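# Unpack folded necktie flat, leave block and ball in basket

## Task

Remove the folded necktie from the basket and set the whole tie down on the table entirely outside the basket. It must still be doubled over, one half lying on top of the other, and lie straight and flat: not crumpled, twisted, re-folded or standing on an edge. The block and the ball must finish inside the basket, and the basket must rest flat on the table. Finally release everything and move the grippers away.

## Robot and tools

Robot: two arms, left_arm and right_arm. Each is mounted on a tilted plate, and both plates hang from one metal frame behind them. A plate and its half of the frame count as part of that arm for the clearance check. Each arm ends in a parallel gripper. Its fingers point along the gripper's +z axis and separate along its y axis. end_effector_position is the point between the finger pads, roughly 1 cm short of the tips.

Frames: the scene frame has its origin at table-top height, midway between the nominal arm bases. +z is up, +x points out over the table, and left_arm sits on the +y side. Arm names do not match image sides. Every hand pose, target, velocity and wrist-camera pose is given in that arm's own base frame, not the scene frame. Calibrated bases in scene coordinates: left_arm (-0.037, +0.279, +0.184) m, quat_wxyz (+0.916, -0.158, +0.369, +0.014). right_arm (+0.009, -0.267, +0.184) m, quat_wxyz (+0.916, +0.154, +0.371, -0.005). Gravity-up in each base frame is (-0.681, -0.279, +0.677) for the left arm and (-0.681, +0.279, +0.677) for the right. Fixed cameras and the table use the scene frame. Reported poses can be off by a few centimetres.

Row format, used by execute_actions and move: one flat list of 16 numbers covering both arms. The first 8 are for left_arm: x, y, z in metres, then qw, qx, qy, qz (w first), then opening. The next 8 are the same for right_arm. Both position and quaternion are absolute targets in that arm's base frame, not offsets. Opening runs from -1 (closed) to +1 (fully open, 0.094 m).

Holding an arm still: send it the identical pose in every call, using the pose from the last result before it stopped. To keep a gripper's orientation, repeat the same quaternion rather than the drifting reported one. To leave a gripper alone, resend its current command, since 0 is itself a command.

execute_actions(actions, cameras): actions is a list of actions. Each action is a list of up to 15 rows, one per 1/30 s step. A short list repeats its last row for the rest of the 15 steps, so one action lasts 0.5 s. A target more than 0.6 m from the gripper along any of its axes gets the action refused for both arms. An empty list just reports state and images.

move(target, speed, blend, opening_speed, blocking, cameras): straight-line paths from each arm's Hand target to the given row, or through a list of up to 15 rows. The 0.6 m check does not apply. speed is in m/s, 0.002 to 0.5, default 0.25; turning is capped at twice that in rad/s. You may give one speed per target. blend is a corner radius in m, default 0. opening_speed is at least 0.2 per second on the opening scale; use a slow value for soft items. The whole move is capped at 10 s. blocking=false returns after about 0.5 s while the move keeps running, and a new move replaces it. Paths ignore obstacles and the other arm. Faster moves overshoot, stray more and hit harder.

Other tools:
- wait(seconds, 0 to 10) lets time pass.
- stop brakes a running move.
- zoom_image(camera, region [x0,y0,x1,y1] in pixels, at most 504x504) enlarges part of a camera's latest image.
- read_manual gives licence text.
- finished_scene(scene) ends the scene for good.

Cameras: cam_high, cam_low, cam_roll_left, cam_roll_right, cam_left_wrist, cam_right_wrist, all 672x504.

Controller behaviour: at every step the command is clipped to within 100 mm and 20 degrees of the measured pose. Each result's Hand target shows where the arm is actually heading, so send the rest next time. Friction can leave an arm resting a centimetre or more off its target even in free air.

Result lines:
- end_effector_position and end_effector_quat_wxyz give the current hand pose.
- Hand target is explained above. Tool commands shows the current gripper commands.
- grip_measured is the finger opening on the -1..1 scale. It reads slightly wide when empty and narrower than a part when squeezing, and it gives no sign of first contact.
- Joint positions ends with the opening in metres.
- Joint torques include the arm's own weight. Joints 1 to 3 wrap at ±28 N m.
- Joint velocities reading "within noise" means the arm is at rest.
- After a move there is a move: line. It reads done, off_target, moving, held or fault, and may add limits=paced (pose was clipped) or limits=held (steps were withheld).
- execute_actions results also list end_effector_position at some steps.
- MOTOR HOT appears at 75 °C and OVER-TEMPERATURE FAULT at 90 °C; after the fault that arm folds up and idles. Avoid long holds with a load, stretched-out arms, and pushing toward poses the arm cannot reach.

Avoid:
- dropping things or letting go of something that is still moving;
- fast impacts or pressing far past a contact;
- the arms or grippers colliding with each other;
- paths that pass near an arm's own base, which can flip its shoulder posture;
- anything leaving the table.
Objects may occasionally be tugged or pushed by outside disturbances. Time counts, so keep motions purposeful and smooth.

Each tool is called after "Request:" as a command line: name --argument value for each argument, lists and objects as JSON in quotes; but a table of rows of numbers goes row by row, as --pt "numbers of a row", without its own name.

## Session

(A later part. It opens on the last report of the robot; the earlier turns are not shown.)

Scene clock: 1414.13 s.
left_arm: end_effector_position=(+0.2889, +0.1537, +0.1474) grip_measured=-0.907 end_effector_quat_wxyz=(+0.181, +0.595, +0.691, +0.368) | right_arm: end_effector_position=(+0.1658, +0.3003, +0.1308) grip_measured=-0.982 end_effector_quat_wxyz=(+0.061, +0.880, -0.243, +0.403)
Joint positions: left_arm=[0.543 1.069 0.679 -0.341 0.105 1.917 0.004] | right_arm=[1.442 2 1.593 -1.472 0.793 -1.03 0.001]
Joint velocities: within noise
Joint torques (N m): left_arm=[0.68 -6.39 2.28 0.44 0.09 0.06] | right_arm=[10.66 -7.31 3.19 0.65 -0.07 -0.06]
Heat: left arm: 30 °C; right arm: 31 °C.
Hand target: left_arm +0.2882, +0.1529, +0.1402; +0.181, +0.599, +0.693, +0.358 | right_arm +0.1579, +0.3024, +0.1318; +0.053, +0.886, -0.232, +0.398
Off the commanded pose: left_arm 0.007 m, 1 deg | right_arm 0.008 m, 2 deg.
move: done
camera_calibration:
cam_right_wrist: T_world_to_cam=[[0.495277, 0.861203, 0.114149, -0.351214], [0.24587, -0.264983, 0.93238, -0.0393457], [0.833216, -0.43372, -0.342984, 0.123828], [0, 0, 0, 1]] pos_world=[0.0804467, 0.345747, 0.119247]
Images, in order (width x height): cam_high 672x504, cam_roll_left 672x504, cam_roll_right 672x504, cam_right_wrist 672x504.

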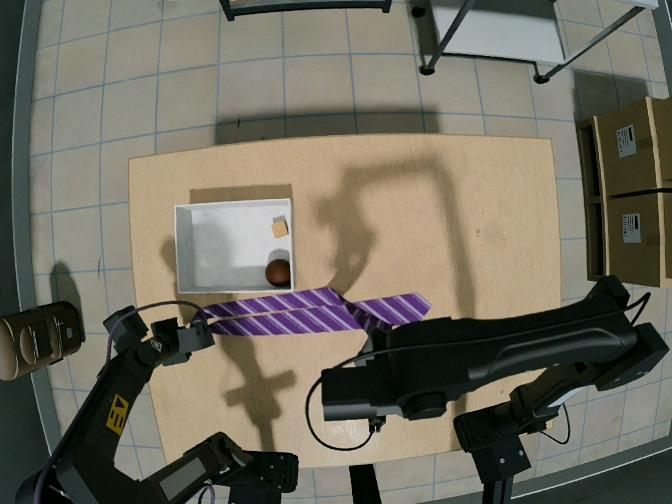

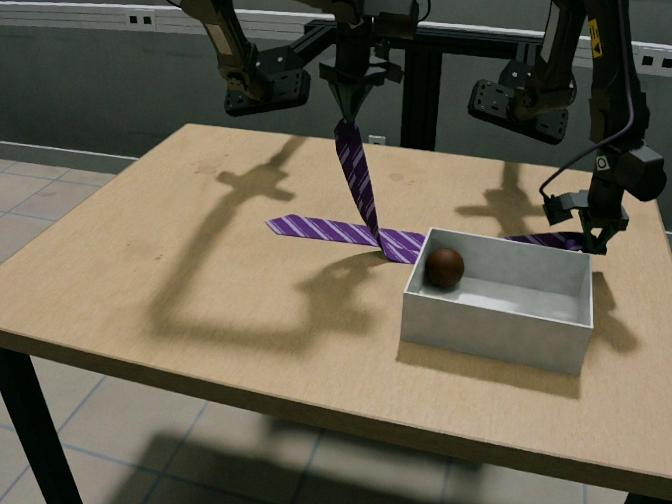

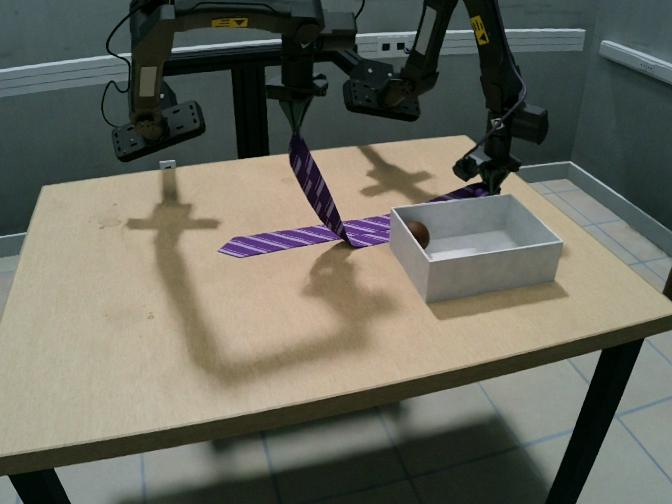

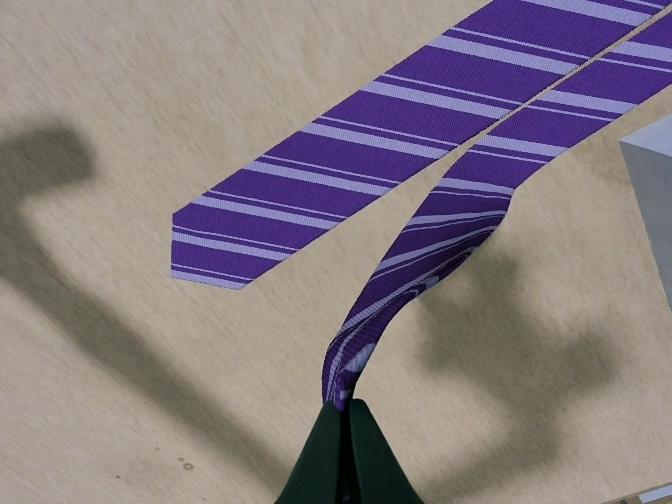

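Request:
zoom_image --camera "cam_roll_right" --region '[260, 120, 420, 260]'

Request:
zoom_image --camera "cam_roll_left" --region '[300, 100, 460, 280]'

Request:
zoom_image --camera "cam_high" --region '[280, 270, 450, 360]'

Request:
zoom_image --camera "cam_right_wrist" --region '[280, 100, 560, 440]'

Scaled by 3.150 from the camera's 672x504 image, which has a finer 960x720 frame.

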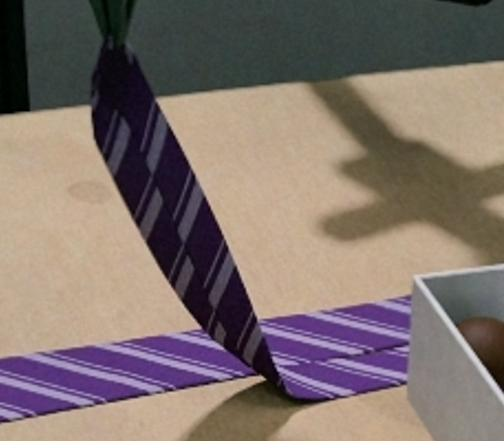

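Scaled by 2.800 from the camera's 672x504 image, which has a finer 960x720 frame.

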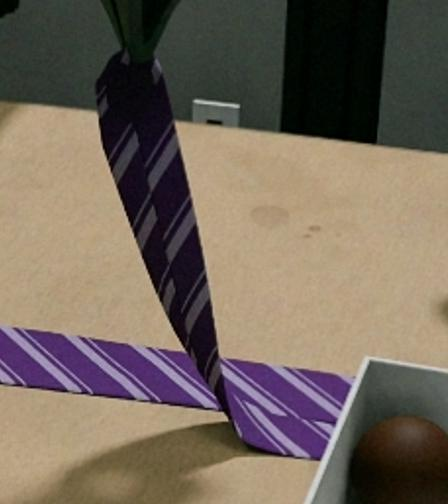

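Scaled by 2.965 from the camera's 672x504 image, which has a finer 960x720 frame.

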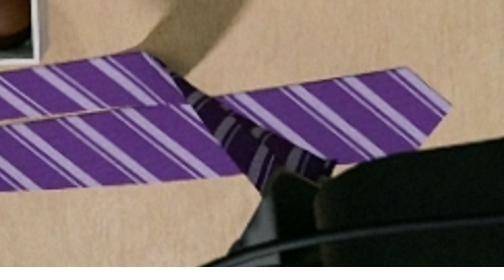

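Scaled by 1.482 from the camera's 672x504 image, which has a finer 960x720 frame.

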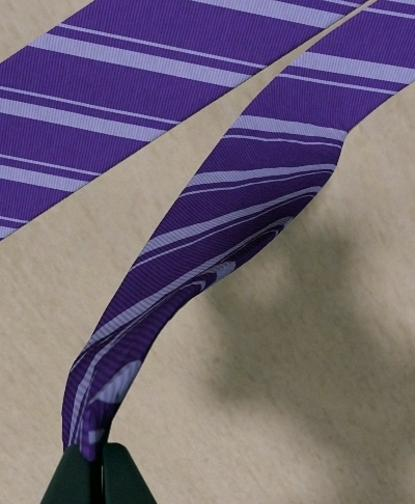

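Request:
move --pt "0.2884 0.1530 0.1401 0.1811 0.5995 0.6927 0.3582 -1 0.1944 0.2156 0.1010 -0.0527 -0.8861 0.2322 -0.3982 -1.0" --pt "0.2884 0.1530 0.1401 0.1811 0.5995 0.6927 0.3582 -1 0.2562 0.1306 0.0504 -0.0527 -0.8861 0.2322 -0.3982 -1.0" --speed 0.1 --blend '[0.02,0]' --cameras '["cam_high","cam_right_wrist","cam_roll_right","cam_roll_left"]'

Scene clock: 1427.20 s.
left_arm: end_effector_position=(+0.2889, +0.1537, +0.1474) grip_measured=-0.907 end_effector_quat_wxyz=(+0.181, +0.595, +0.691, +0.368) | right_arm: end_effector_position=(+0.2579, +0.1318, +0.0517) grip_measured=-0.982 end_effector_quat_wxyz=(+0.057, +0.883, -0.234, +0.403)
Joint positions: left_arm=[0.543 1.069 0.679 -0.341 0.105 1.917 0.004] | right_arm=[0.929 1.504 0.66 -0.465 0.806 -1.806 0.001]
Joint velocities: within noise
Joint torques (N m): left_arm=[0.68 -6.39 2.25 0.44 0.1 0.07] | right_arm=[4.26 -5.94 1.89 0.68 -0.11 -0.05]
Heat: left arm: 30 °C; right arm: 31 °C.
Hand target: left_arm +0.2882, +0.1529, +0.1402; +0.181, +0.599, +0.693, +0.358 | right_arm +0.2562, +0.1306, +0.0504; +0.053, +0.886, -0.232, +0.398
Off the commanded pose: left_arm 0.007 m, 1 deg | right_arm 0.002 m, 1 deg.
move: done
camera_calibration:
cam_right_wrist: T_world_to_cam=[[0.477868, 0.871058, 0.113577, -0.239445], [0.252313, -0.259954, 0.932074, -0.0351581], [0.841416, -0.416751, -0.344003, -0.0573577], [0, 0, 0, 1]] pos_world=[0.171555, 0.175527, 0.0402342]
Images, in order (width x height): cam_high 672x504, cam_roll_left 672x504, cam_roll_right 672x504, cam_right_wrist 672x504.

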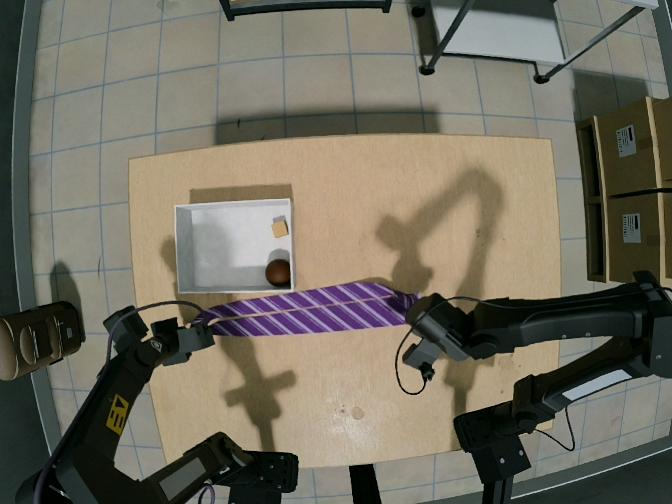

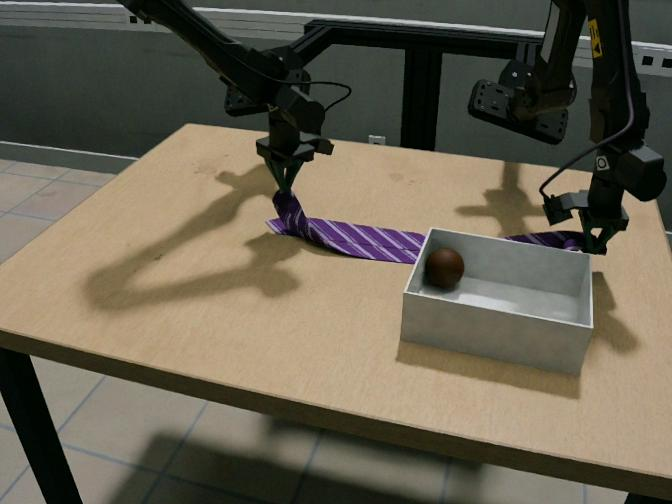

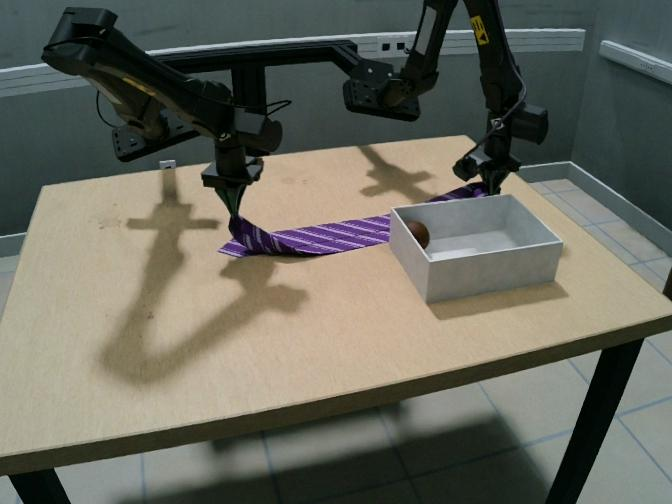

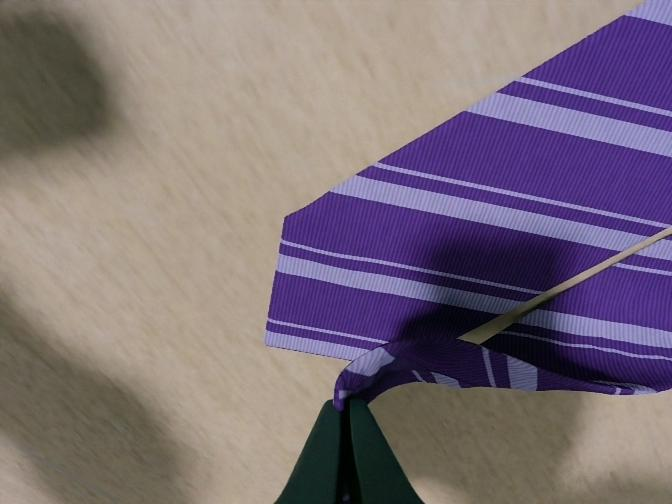

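Request:
move --pt "0.2884 0.1530 0.1401 0.1811 0.5995 0.6927 0.3582 -1 0.3000 0.0830 0.0241 -0.0527 -0.8861 0.2322 -0.3982 -1.0" --speed 0.06 --cameras '["cam_high","cam_right_wrist","cam_roll_right","cam_roll_left"]'

Scene clock: 1436.23 s.
left_arm: end_effector_position=(+0.2889, +0.1537, +0.1474) grip_measured=-0.907 end_effector_quat_wxyz=(+0.181, +0.595, +0.691, +0.368) | right_arm: end_effector_position=(+0.2998, +0.0830, +0.0293) grip_measured=-0.982 end_effector_quat_wxyz=(+0.061, +0.874, -0.262, +0.404)
Joint positions: left_arm=[0.543 1.069 0.679 -0.341 0.105 1.917 0.004] | right_arm=[0.657 1.537 0.547 -0.109 0.726 -2.085 0.001]
Joint velocities: within noise
Joint torques (N m): left_arm=[0.7 -6.39 2.26 0.44 0.09 0.06] | right_arm=[3.69 -4.18 1.78 0.66 -0.09 -0.05]
Heat: left arm: 30 °C; right arm: 30 °C.
Hand target: left_arm +0.2882, +0.1529, +0.1402; +0.181, +0.599, +0.693, +0.358 | right_arm +0.2996, +0.0833, +0.0242; +0.064, +0.879, -0.256, +0.397
Off the commanded pose: left_arm 0.007 m, 1 deg | right_arm 0.005 m, 4 deg.
joint sent to its limit (right arm) — joint 6 (wrist roll), lower limit. The joint targets are off in orientation, not in position.
move: off_target (right_arm)
camera_calibration:
cam_right_wrist: T_world_to_cam=[[0.524405, 0.841631, 0.129061, -0.226395], [0.227798, -0.284726, 0.931149, -0.0281162], [0.820431, -0.4589, -0.341034, -0.110965], [0, 0, 0, 1]] pos_world=[0.216166, 0.131614, 0.0175564]
Images, in order (width x height): cam_high 672x504, cam_roll_left 672x504, cam_roll_right 672x504, cam_right_wrist 672x504.

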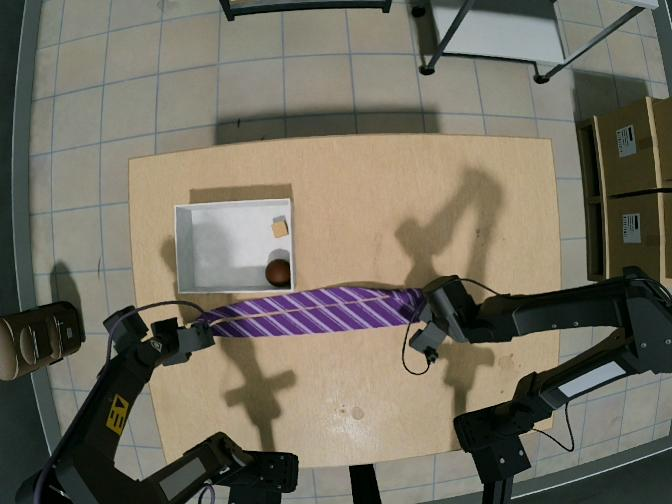

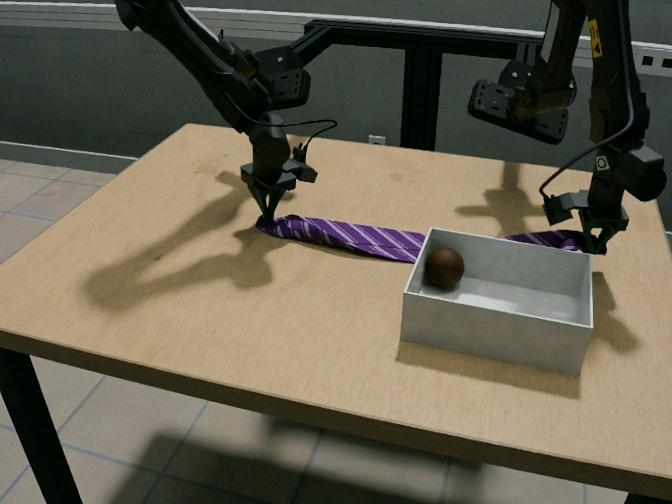

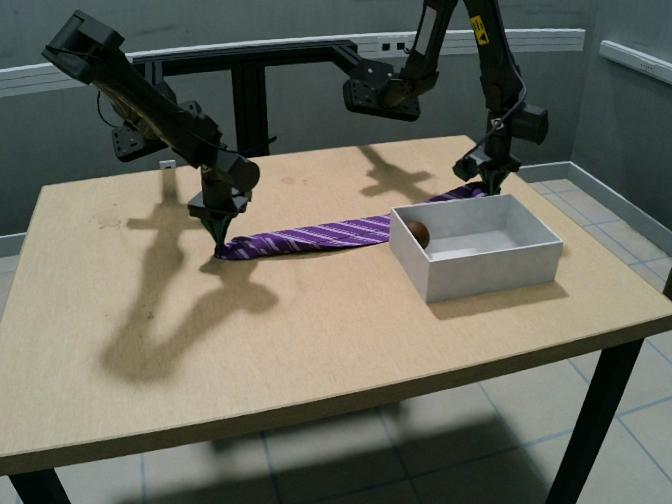

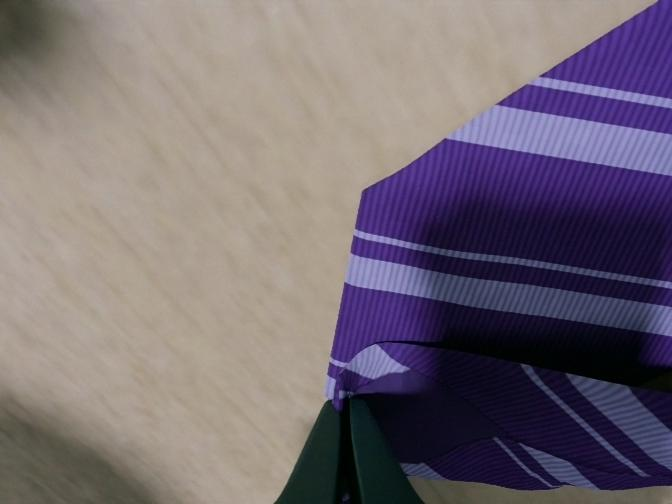

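Request:
move --pt "0.2884 0.1530 0.1401 0.1811 0.5995 0.6927 0.3582 -0.3 0.3000 0.0830 0.0241 -0.0527 -0.8861 0.2322 -0.3982 -1.0" --pt "0.2204 0.1250 0.2079 0.1811 0.5995 0.6927 0.3582 -0.3 0.3000 0.0830 0.0241 -0.0527 -0.8861 0.2322 -0.3982 -1.0" --pt "0.1504 -0.0050 0.2079 0.1811 0.5995 0.6927 0.3582 -0.3 0.3000 0.0830 0.0241 -0.0527 -0.8861 0.2322 -0.3982 -1.0" --speed 0.1 --cameras '["cam_high","cam_left_wrist","cam_roll_right"]'

Scene clock: 1443.73 s.
left_arm: end_effector_position=(+0.1519, -0.0052, +0.2028) grip_measured=-0.302 end_effector_quat_wxyz=(+0.183, +0.611, +0.692, +0.338) | right_arm: end_effector_position=(+0.2999, +0.0832, +0.0293) grip_measured=-0.982 end_effector_quat_wxyz=(+0.061, +0.874, -0.262, +0.404)
Joint positions: left_arm=[-0.993 0.691 0.902 -1.559 -0.764 0.545 0.033] | right_arm=[0.657 1.537 0.547 -0.108 0.726 -2.086 0.001]
Joint velocities: within noise
Joint torques (N m): left_arm=[0.21 0.1 4.45 0.22 -0.03 -0.05] | right_arm=[3.7 -4.16 1.76 0.62 -0.09 -0.07]
Heat: left arm: 29 °C; right arm: 30 °C.
Hand target: left_arm +0.1517, -0.0045, +0.2075; +0.187, +0.608, +0.693, +0.338 | right_arm +0.2996, +0.0833, +0.0242; +0.064, +0.879, -0.256, +0.397
Off the commanded pose: left_arm 0.005 m, 3 deg | right_arm 0.005 m, 4 deg.
joint sent to its limit (left arm) — joint 4 (wrist pitch), lower limit. The joint targets are off in orientation, not in position.
joint sent to its limit (right arm) — joint 6 (wrist roll), lower limit. The joint targets are off in orientation, not in position.
move: off_target (left_arm, right_arm)
camera_calibration:
cam_left_wrist: T_world_to_cam=[[-0.713387, -0.0236675, -0.70037, 0.250364], [-0.46711, 0.761081, 0.450072, 0.0198071], [0.522386, 0.648225, -0.554, 0.123228], [0, 0, 0, 1]] pos_world=[0.123486, -0.0890291, 0.234701]
Images, in order (width x height): cam_high 672x504, cam_roll_right 672x504, cam_left_wrist 672x504.

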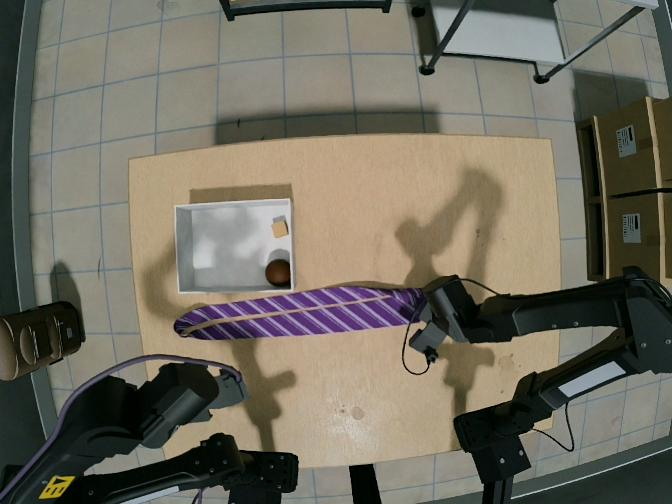

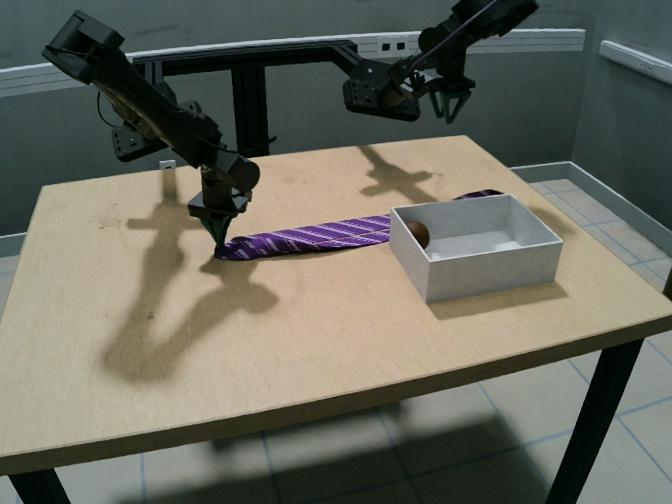

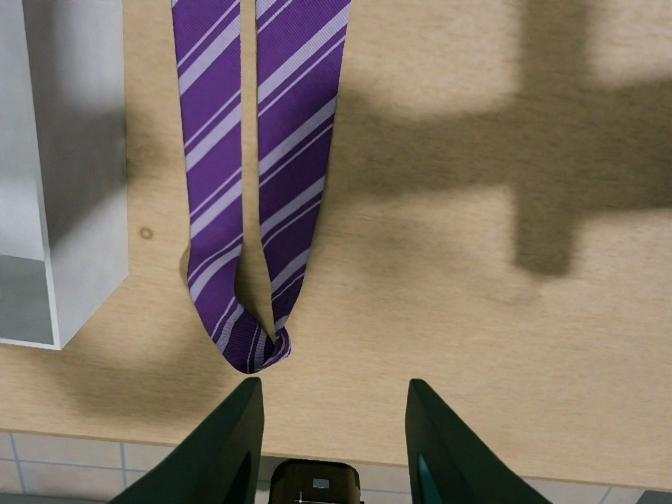

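Request:
zoom_image --camera "cam_left_wrist" --region '[150, 180, 330, 400]'

Request:
zoom_image --camera "cam_high" --region '[165, 270, 445, 350]'

Scaled by 2.291 from the camera's 672x504 image, which has a finer 960x720 frame.

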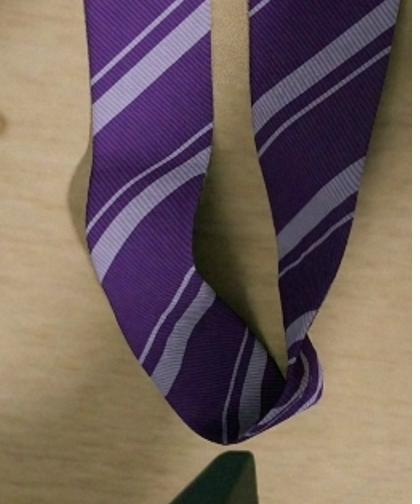

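Scaled by 1.800 from the camera's 672x504 image, which has a finer 960x720 frame.

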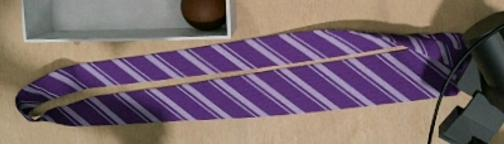

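Request:
move --pt "0.2600 0.1700 0.1775 0.369 0.014 0.916 0.158 -0.1 0.3000 0.0830 0.0241 -0.0527 -0.8861 0.2322 -0.3982 -1.0" --speed 0.3 --cameras '["cam_high","cam_left_wrist","cam_roll_right"]'

Scene clock: 1479.30 s.
left_arm: end_effector_position=(+0.2544, +0.1665, +0.1702) grip_measured=-0.102 end_effector_quat_wxyz=(+0.359, +0.016, +0.920, +0.158) | right_arm: end_effector_position=(+0.2999, +0.0832, +0.0293) grip_measured=-0.982 end_effector_quat_wxyz=(+0.061, +0.874, -0.262, +0.404)
Joint positions: left_arm=[0.704 1.001 0.772 -0.56 0.22 0.648 0.042] | right_arm=[0.657 1.537 0.547 -0.108 0.726 -2.086 0.001]
Joint velocities: within noise
Joint torques (N m): left_arm=[0.85 -6.22 4.82 0.47 0.11 -0.08] | right_arm=[3.67 -4.18 1.83 0.63 -0.08 -0.09]
Heat: left arm: 29 °C; right arm: 29 °C.
Hand target: left_arm +0.2597, +0.1699, +0.1775; +0.369, +0.014, +0.916, +0.158 | right_arm +0.2996, +0.0833, +0.0242; +0.064, +0.879, -0.256, +0.397
Off the commanded pose: left_arm 0.010 m, 1 deg | right_arm 0.005 m, 4 deg.
joint sent to its limit (right arm) — joint 6 (wrist roll), lower limit. The joint targets are off in orientation, not in position.
move: off_target (right_arm)
camera_calibration:
cam_left_wrist: T_world_to_cam=[[0.0936839, -0.94685, -0.307732, 0.186278], [-0.959185, -0.00300472, -0.282763, 0.328856], [0.266809, 0.321662, -0.908486, 0.119961], [0, 0, 0, 1]] pos_world=[0.265975, 0.138778, 0.259295]
Images, in order (width x height): cam_high 672x504, cam_roll_right 672x504, cam_left_wrist 672x504.

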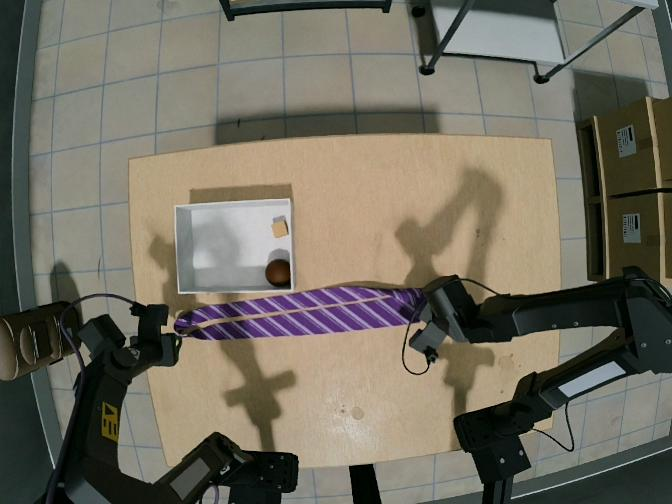

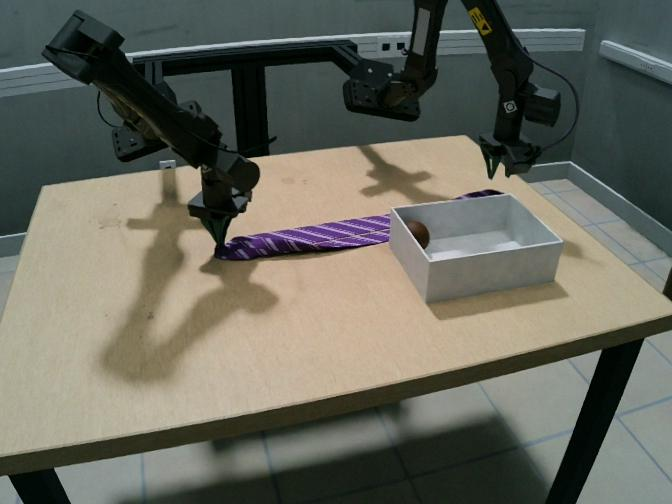

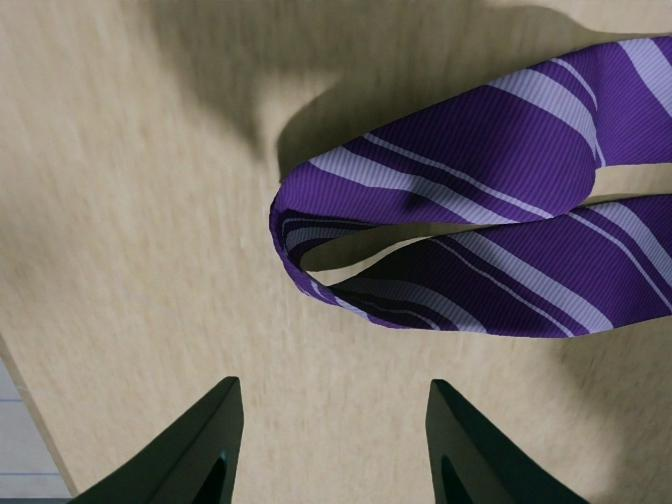

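Request:
zoom_image --camera "cam_left_wrist" --region '[240, 120, 620, 360]'

Scaled by 1.326 from the camera's 672x504 image, which has a finer 960x720 frame.

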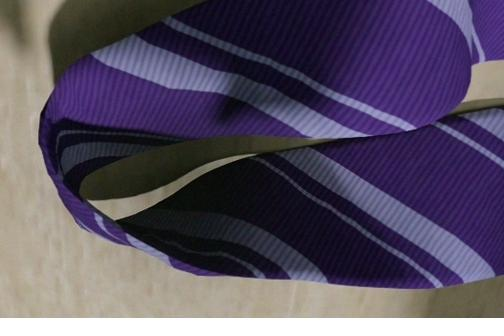

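Request:
move --pt "0.2799 0.1206 0.2067 0.3726 -0.6378 0.6576 -0.1492 -0.3 0.3000 0.0830 0.0241 -0.0527 -0.8861 0.2322 -0.3982 -1.0" --speed 0.4 --cameras '["cam_high","cam_left_wrist","cam_roll_right"]'

Scene clock: 1499.20 s.
left_arm: end_effector_position=(+0.2813, +0.1201, +0.1928) grip_measured=-0.298 end_effector_quat_wxyz=(-0.358, +0.639, -0.664, +0.149) | right_arm: end_effector_position=(+0.2999, +0.0832, +0.0293) grip_measured=-0.982 end_effector_quat_wxyz=(+0.061, +0.874, -0.261, +0.404)
Joint positions: left_arm=[0.421 1.001 0.864 -0.638 0.035 -1.126 0.033] | right_arm=[0.657 1.537 0.547 -0.108 0.726 -2.086 0.001]
Joint velocities: within noise
Joint torques (N m): left_arm=[-0.46 -10.3 5.3 0.17 -0.16 -0.06] | right_arm=[3.71 -4.18 1.77 0.62 -0.07 -0.08]
Heat: left arm: 29 °C; right arm: 29 °C.
Hand target: left_arm +0.2799, +0.1206, +0.2064; -0.372, +0.638, -0.658, +0.149 | right_arm +0.2996, +0.0833, +0.0242; +0.064, +0.879, -0.256, +0.397
Off the commanded pose: left_arm 0.014 m, 2 deg | right_arm 0.005 m, 4 deg.
joint sent to its limit (right arm) — joint 6 (wrist roll), lower limit. The joint targets are off in orientation, not in position.
move: off_target (left_arm, right_arm)
camera_calibration:
cam_left_wrist: T_world_to_cam=[[0.750205, -0.132771, 0.647737, -0.319851], [-0.223268, -0.97296, 0.0591544, 0.204465], [0.622369, -0.188997, -0.759564, 0.0809271], [0, 0, 0, 1]] pos_world=[0.235238, 0.171765, 0.256554]
Images, in order (width x height): cam_high 672x504, cam_roll_right 672x504, cam_left_wrist 672x504.

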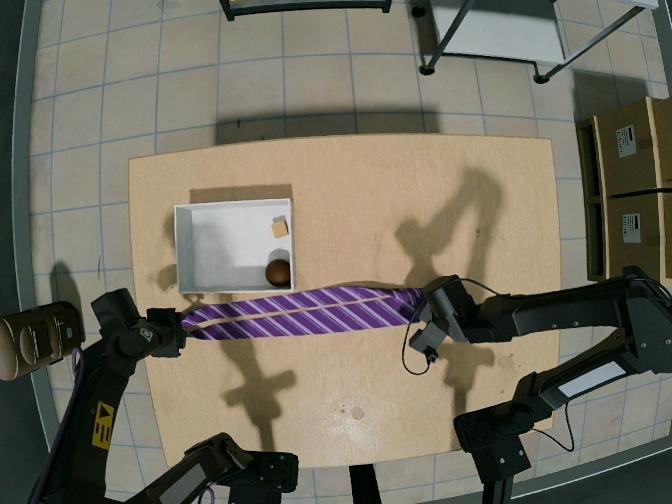

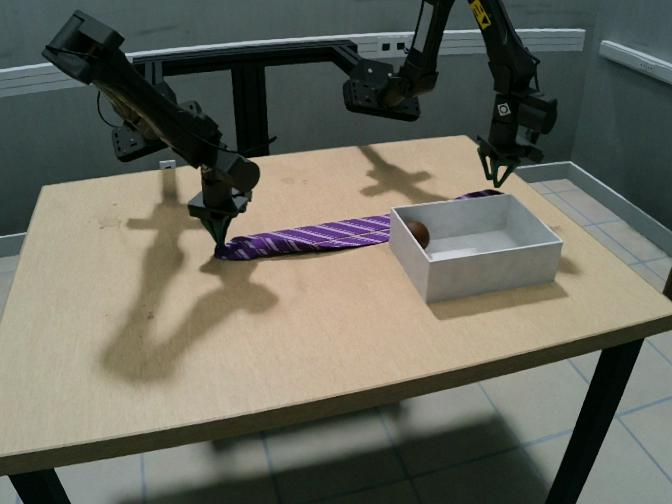

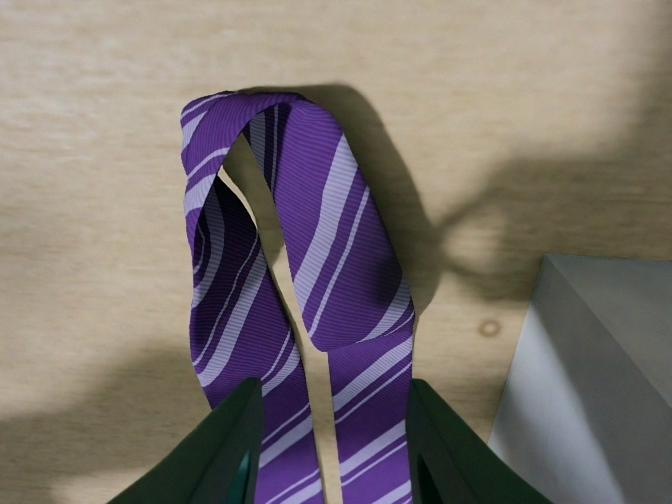

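Request:
zoom_image --camera "cam_left_wrist" --region '[160, 70, 430, 400]'

Scaled by 1.527 from the camera's 672x504 image, which has a finer 960x720 frame.

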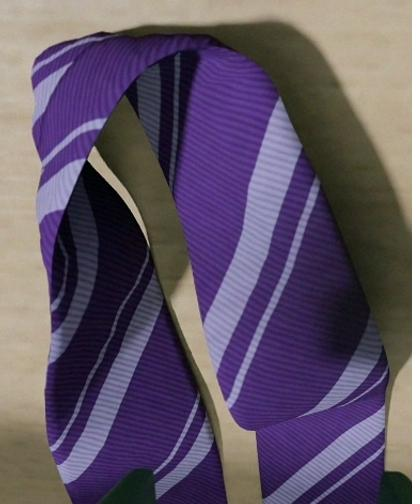

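Request:
move --pt "0.3090 0.1320 0.1850 0.3726 -0.6378 0.6576 -0.1492 -0.3 0.3000 0.0830 0.0241 -0.0527 -0.8861 0.2322 -0.3982 -1.0" --pt "0.3414 0.1423 0.1564 0.3726 -0.6378 0.6576 -0.1492 -0.3 0.3000 0.0830 0.0241 -0.0527 -0.8861 0.2322 -0.3982 -1.0" --speed 0.08 --cameras '["cam_left_wrist","cam_roll_right","cam_roll_left"]'

Scene clock: 1521.33 s.
left_arm: end_effector_position=(+0.3415, +0.1417, +0.1657) grip_measured=-0.298 end_effector_quat_wxyz=(-0.379, +0.632, -0.657, +0.156) | right_arm: end_effector_position=(+0.2999, +0.0832, +0.0293) grip_measured=-0.982 end_effector_quat_wxyz=(+0.061, +0.874, -0.261, +0.404)
Joint positions: left_arm=[0.4 1.241 0.851 -0.336 0.019 -1.14 0.033] | right_arm=[0.657 1.537 0.547 -0.108 0.726 -2.086 0.001]
Joint velocities: within noise
Joint torques (N m): left_arm=[-0.51 -8.1 1.89 0.54 -0.18 -0.07] | right_arm=[3.69 -4.11 1.76 0.63 -0.09 -0.07]
Heat: left arm: 29 °C; right arm: 29 °C.
Hand target: left_arm +0.3412, +0.1422, +0.1566; -0.373, +0.638, -0.658, +0.149 | right_arm +0.2996, +0.0833, +0.0242; +0.064, +0.879, -0.256, +0.397
Off the commanded pose: left_arm 0.009 m, 1 deg | right_arm 0.005 m, 4 deg.
joint sent to its limit (right arm) — joint 6 (wrist roll), lower limit. The joint targets are off in orientation, not in position.
move: off_target (right_arm)
camera_calibration:
cam_left_wrist: T_world_to_cam=[[0.720708, -0.145426, 0.677813, -0.337711], [-0.224647, -0.973982, 0.0298942, 0.245979], [0.65583, -0.173814, -0.734626, 0.00920794], [0, 0, 0, 1]] pos_world=[0.292611, 0.192067, 0.228316]
Images, in order (width x height): cam_roll_left 672x504, cam_roll_right 672x504, cam_left_wrist 672x504.

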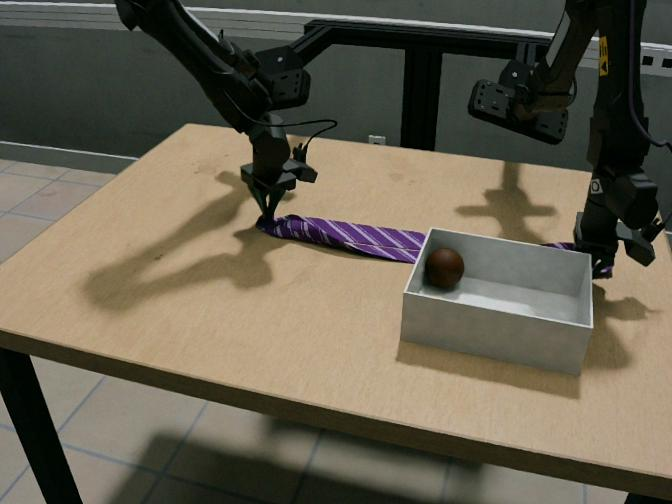

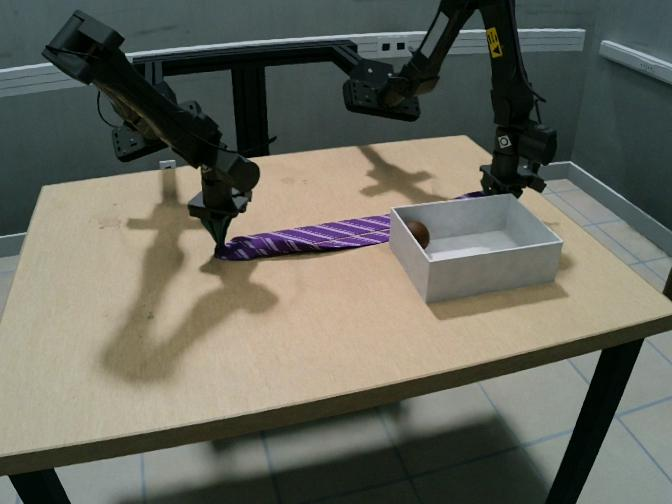

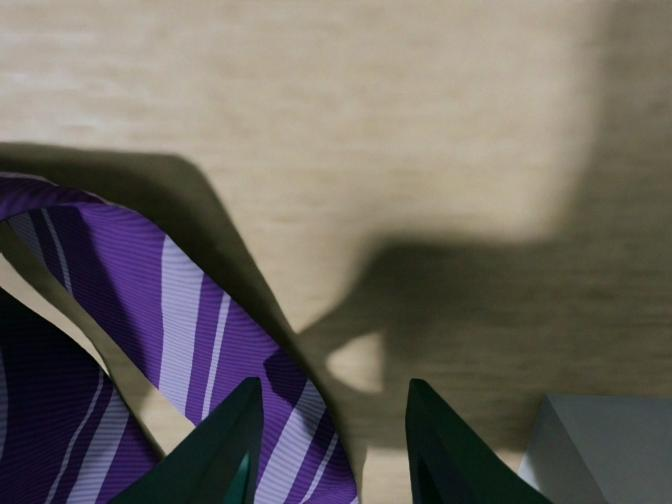

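Request:
move --pt "0.3453 0.1457 0.1469 0.3726 -0.6378 0.6576 -0.1492 -0.3 0.3000 0.0830 0.0241 -0.0527 -0.8861 0.2322 -0.3982 -1.0" --pt "0.3453 0.1457 0.1469 0.3726 -0.6378 0.6576 -0.1492 -1 0.3000 0.0830 0.0241 -0.0527 -0.8861 0.2322 -0.3982 -1.0" --speed 0.08 --opening_speed 1.5 --cameras '["cam_left_wrist"]'

Scene clock: 1526.10 s.
left_arm: end_effector_position=(+0.3447, +0.1433, +0.1566) grip_measured=-0.993 end_effector_quat_wxyz=(-0.377, +0.633, -0.658, +0.155) | right_arm: end_effector_position=(+0.2999, +0.0832, +0.0293) grip_measured=-0.982 end_effector_quat_wxyz=(+0.061, +0.874, -0.261, +0.404)
Joint positions: left_arm=[0.4 1.265 0.834 -0.299 0.018 -1.141 0] | right_arm=[0.657 1.537 0.547 -0.108 0.726 -2.086 0.001]
Joint velocities: within noise
Joint torques (N m): left_arm=[0.06 -7.68 1.62 0.62 -0.13 -0.03] | right_arm=[3.69 -4.16 1.69 0.63 -0.11 -0.08]
Heat: left arm: 29 °C; right arm: 29 °C.
Hand target: left_arm +0.3450, +0.1455, +0.1470; -0.372, +0.638, -0.658, +0.149 | right_arm +0.2996, +0.0833, +0.0242; +0.064, +0.879, -0.256, +0.397
Off the commanded pose: left_arm 0.010 m, 1 deg | right_arm 0.005 m, 4 deg.
joint sent to its limit (right arm) — joint 6 (wrist roll), lower limit. The joint targets are off in orientation, not in position.
move: off_target (right_arm)
camera_calibration:
cam_left_wrist: T_world_to_cam=[[0.723613, -0.143817, 0.675056, -0.334468], [-0.223442, -0.974193, 0.0319687, 0.247798], [0.653037, -0.173969, -0.737074, 0.00210243], [0, 0, 0, 1]] pos_world=[0.296021, 0.193667, 0.219413]
Images, in order (width x height): cam_left_wrist 672x504.

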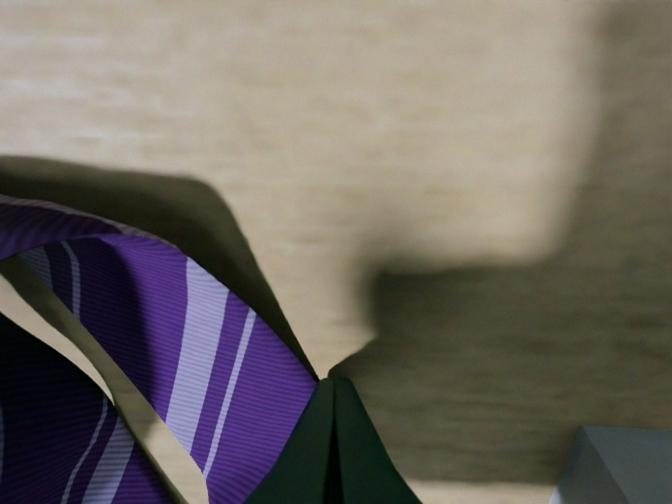

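Request:
move --pt "0.3113 0.1318 0.1808 0.3726 -0.6378 0.6576 -0.1492 -1 0.3000 0.0830 0.0241 -0.0527 -0.8861 0.2322 -0.3982 -1.0" --speed 0.08 --cameras '["cam_left_wrist"]'

Scene clock: 1529.43 s.
left_arm: end_effector_position=(+0.3136, +0.1301, +0.1708) grip_measured=-0.993 end_effector_quat_wxyz=(-0.363, +0.638, -0.663, +0.150) | right_arm: end_effector_position=(+0.2999, +0.0832, +0.0293) grip_measured=-0.982 end_effector_quat_wxyz=(+0.061, +0.874, -0.261, +0.404)
Joint positions: left_arm=[0.4 1.134 0.834 -0.464 0.018 -1.141 0] | right_arm=[0.657 1.537 0.547 -0.108 0.725 -2.086 0.001]
Joint velocities: within noise
Joint torques (N m): left_arm=[0.2 -10.84 4.04 0.2 -0.11 -0.02] | right_arm=[3.7 -4.16 1.8 0.63 -0.08 -0.07]
Heat: left arm: 29 °C; right arm: 29 °C.
Hand target: left_arm +0.3114, +0.1318, +0.1807; -0.373, +0.638, -0.657, +0.149 | right_arm +0.2996, +0.0834, +0.0242; +0.064, +0.879, -0.256, +0.397
Off the commanded pose: left_arm 0.010 m, 1 deg | right_arm 0.005 m, 4 deg.
joint sent to its limit (right arm) — joint 6 (wrist roll), lower limit. The joint targets are off in orientation, not in position.
move: off_target (right_arm)
camera_calibration:
cam_left_wrist: T_world_to_cam=[[0.744062, -0.135177, 0.654292, -0.3274], [-0.222424, -0.973573, 0.0517999, 0.223726], [0.629999, -0.184073, -0.754466, 0.042061], [0, 0, 0, 1]] pos_world=[0.26687, 0.181299, 0.23436]
Images, in order (width x height): cam_left_wrist 672x504.

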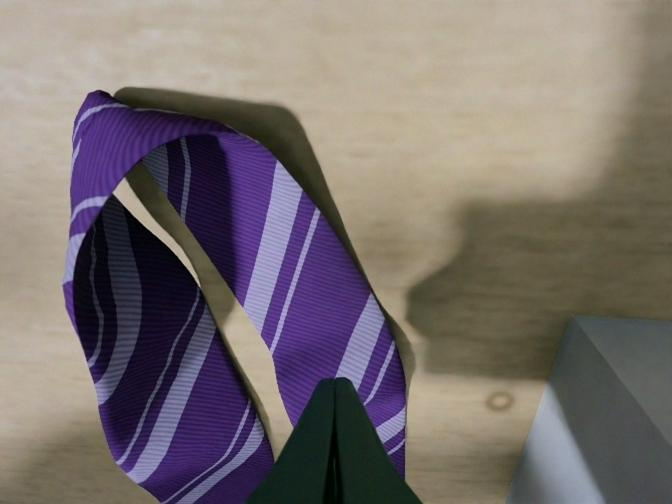

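Request:
zoom_image --camera "cam_left_wrist" --region '[50, 80, 250, 300]'

Scaled by 2.291 from the camera's 672x504 image, which has a finer 960x720 frame.

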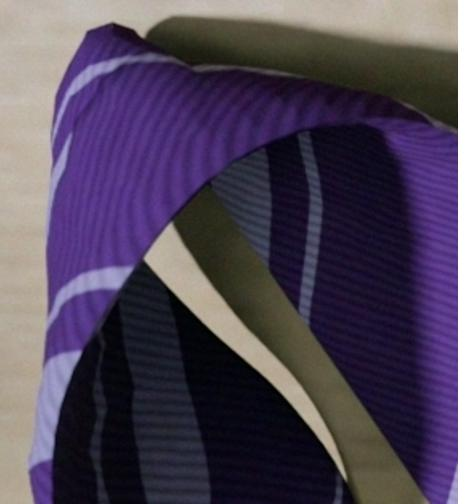

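Request:
move --pt "0.3250 0.1420 0.1700 0.3726 -0.6378 0.6576 -0.1492 0.0 0.3000 0.0830 0.0241 -0.0527 -0.8861 0.2322 -0.3982 -1.0" --pt "0.3593 0.1543 0.1306 0.3726 -0.6378 0.6576 -0.1492 0.0 0.3000 0.0830 0.0241 -0.0527 -0.8861 0.2322 -0.3982 -1.0" --speed 0.08 --cameras '["cam_left_wrist","cam_roll_left"]'

Scene clock: 1544.00 s.
left_arm: end_effector_position=(+0.3416, +0.1473, +0.1512) grip_measured=-0.002 end_effector_quat_wxyz=(-0.369, +0.639, -0.657, +0.150) | right_arm: end_effector_position=(+0.2999, +0.0832, +0.0293) grip_measured=-0.982 end_effector_quat_wxyz=(+0.061, +0.874, -0.261, +0.404)
Joint positions: left_arm=[0.414 1.276 0.834 -0.309 0.021 -1.138 0.047] | right_arm=[0.657 1.537 0.547 -0.108 0.725 -2.086 0.001]
Joint velocities: within noise
Joint torques (N m): left_arm=[-0.31 -2.41 1.01 1.46 -0.08 0.01] | right_arm=[3.73 -4.18 1.77 0.64 -0.08 -0.08]
Heat: left arm: 30 °C; right arm: 29 °C.
Hand target: left_arm +0.3554, +0.1526, +0.1315; -0.371, +0.638, -0.658, +0.149 | right_arm +0.2996, +0.0834, +0.0242; +0.064, +0.879, -0.256, +0.397
Off the commanded pose: left_arm 0.028 m, 0 deg | right_arm 0.005 m, 4 deg.
joint sent to its limit (right arm) — joint 6 (wrist roll), lower limit. The joint targets are off in orientation, not in position.
move: off_target (left_arm, right_arm)
camera_calibration:
cam_left_wrist: T_world_to_cam=[[0.737552, -0.131109, 0.662441, -0.332682], [-0.212531, -0.976189, 0.0434241, 0.246024], [0.640974, -0.172817, -0.747854, 0.00640785], [0, 0, 0, 1]] pos_world=[0.293551, 0.197656, 0.214491]
Images, in order (width x height): cam_roll_left 672x504, cam_left_wrist 672x504.

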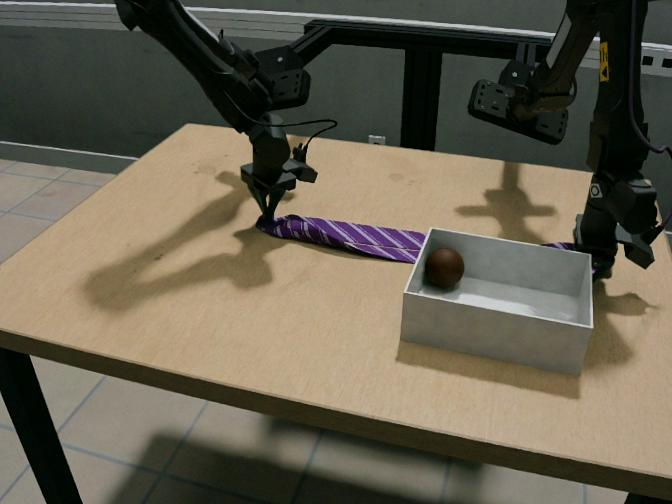

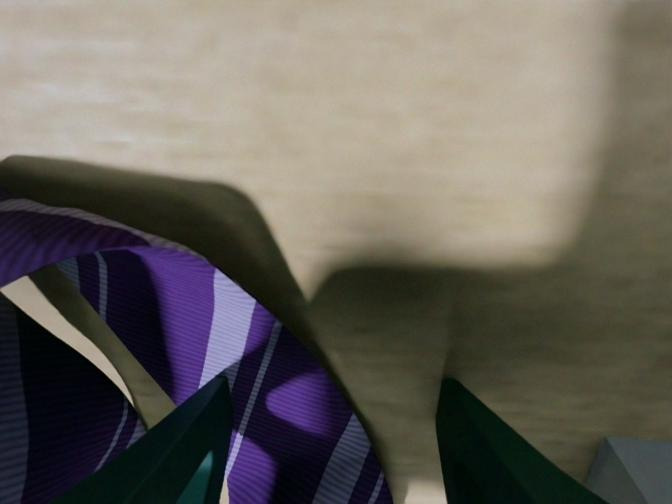

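Request:
move --pt "0.3593 0.1543 0.1306 0.3726 -0.6378 0.6576 -0.1492 -1.0 0.3000 0.0830 0.0241 -0.0527 -0.8861 0.2322 -0.3982 -1.0" --speed 0.08 --opening_speed 1.5 --cameras '["cam_left_wrist"]'

Scene clock: 1547.27 s.
left_arm: end_effector_position=(+0.3370, +0.1474, +0.1461) grip_measured=-0.976 end_effector_quat_wxyz=(-0.360, +0.645, -0.660, +0.141) | right_arm: end_effector_position=(+0.3001, +0.0836, +0.0293) grip_measured=-0.982 end_effector_quat_wxyz=(+0.060, +0.875, -0.261, +0.404)
Joint positions: left_arm=[0.414 1.278 0.834 -0.334 0.01 -1.137 0.001] | right_arm=[0.657 1.537 0.547 -0.107 0.724 -2.086 0.001]
Joint velocities: within noise
Joint torques (N m): left_arm=[-0.27 -2.55 1.07 1.63 0.01 -0.01] | right_arm=[3.73 -4.15 1.8 0.62 -0.07 -0.08]
Heat: left arm: 30 °C; right arm: 29 °C.
Hand target: left_arm +0.3551, +0.1525, +0.1317; -0.370, +0.638, -0.658, +0.148 | right_arm +0.2996, +0.0834, +0.0242; +0.064, +0.879, -0.256, +0.397
Off the commanded pose: left_arm 0.028 m, 2 deg | right_arm 0.005 m, 4 deg.
joint sent to its limit (right arm) — joint 6 (wrist roll), lower limit. The joint targets are off in orientation, not in position.
move: off_target (left_arm, right_arm)
camera_calibration:
cam_left_wrist: T_world_to_cam=[[0.756232, -0.123211, 0.642598, -0.330526], [-0.20395, -0.977569, 0.0525778, 0.241332], [0.621705, -0.170819, -0.764398, 0.0141619], [0, 0, 0, 1]] pos_world=[0.290369, 0.197614, 0.210532]
Images, in order (width x height): cam_left_wrist 672x504.

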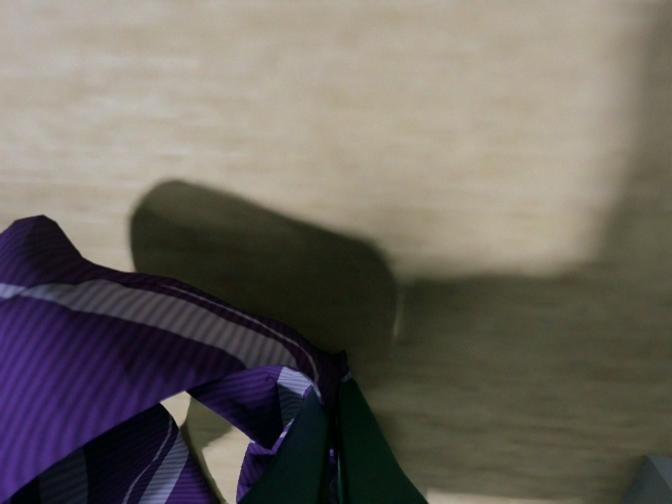

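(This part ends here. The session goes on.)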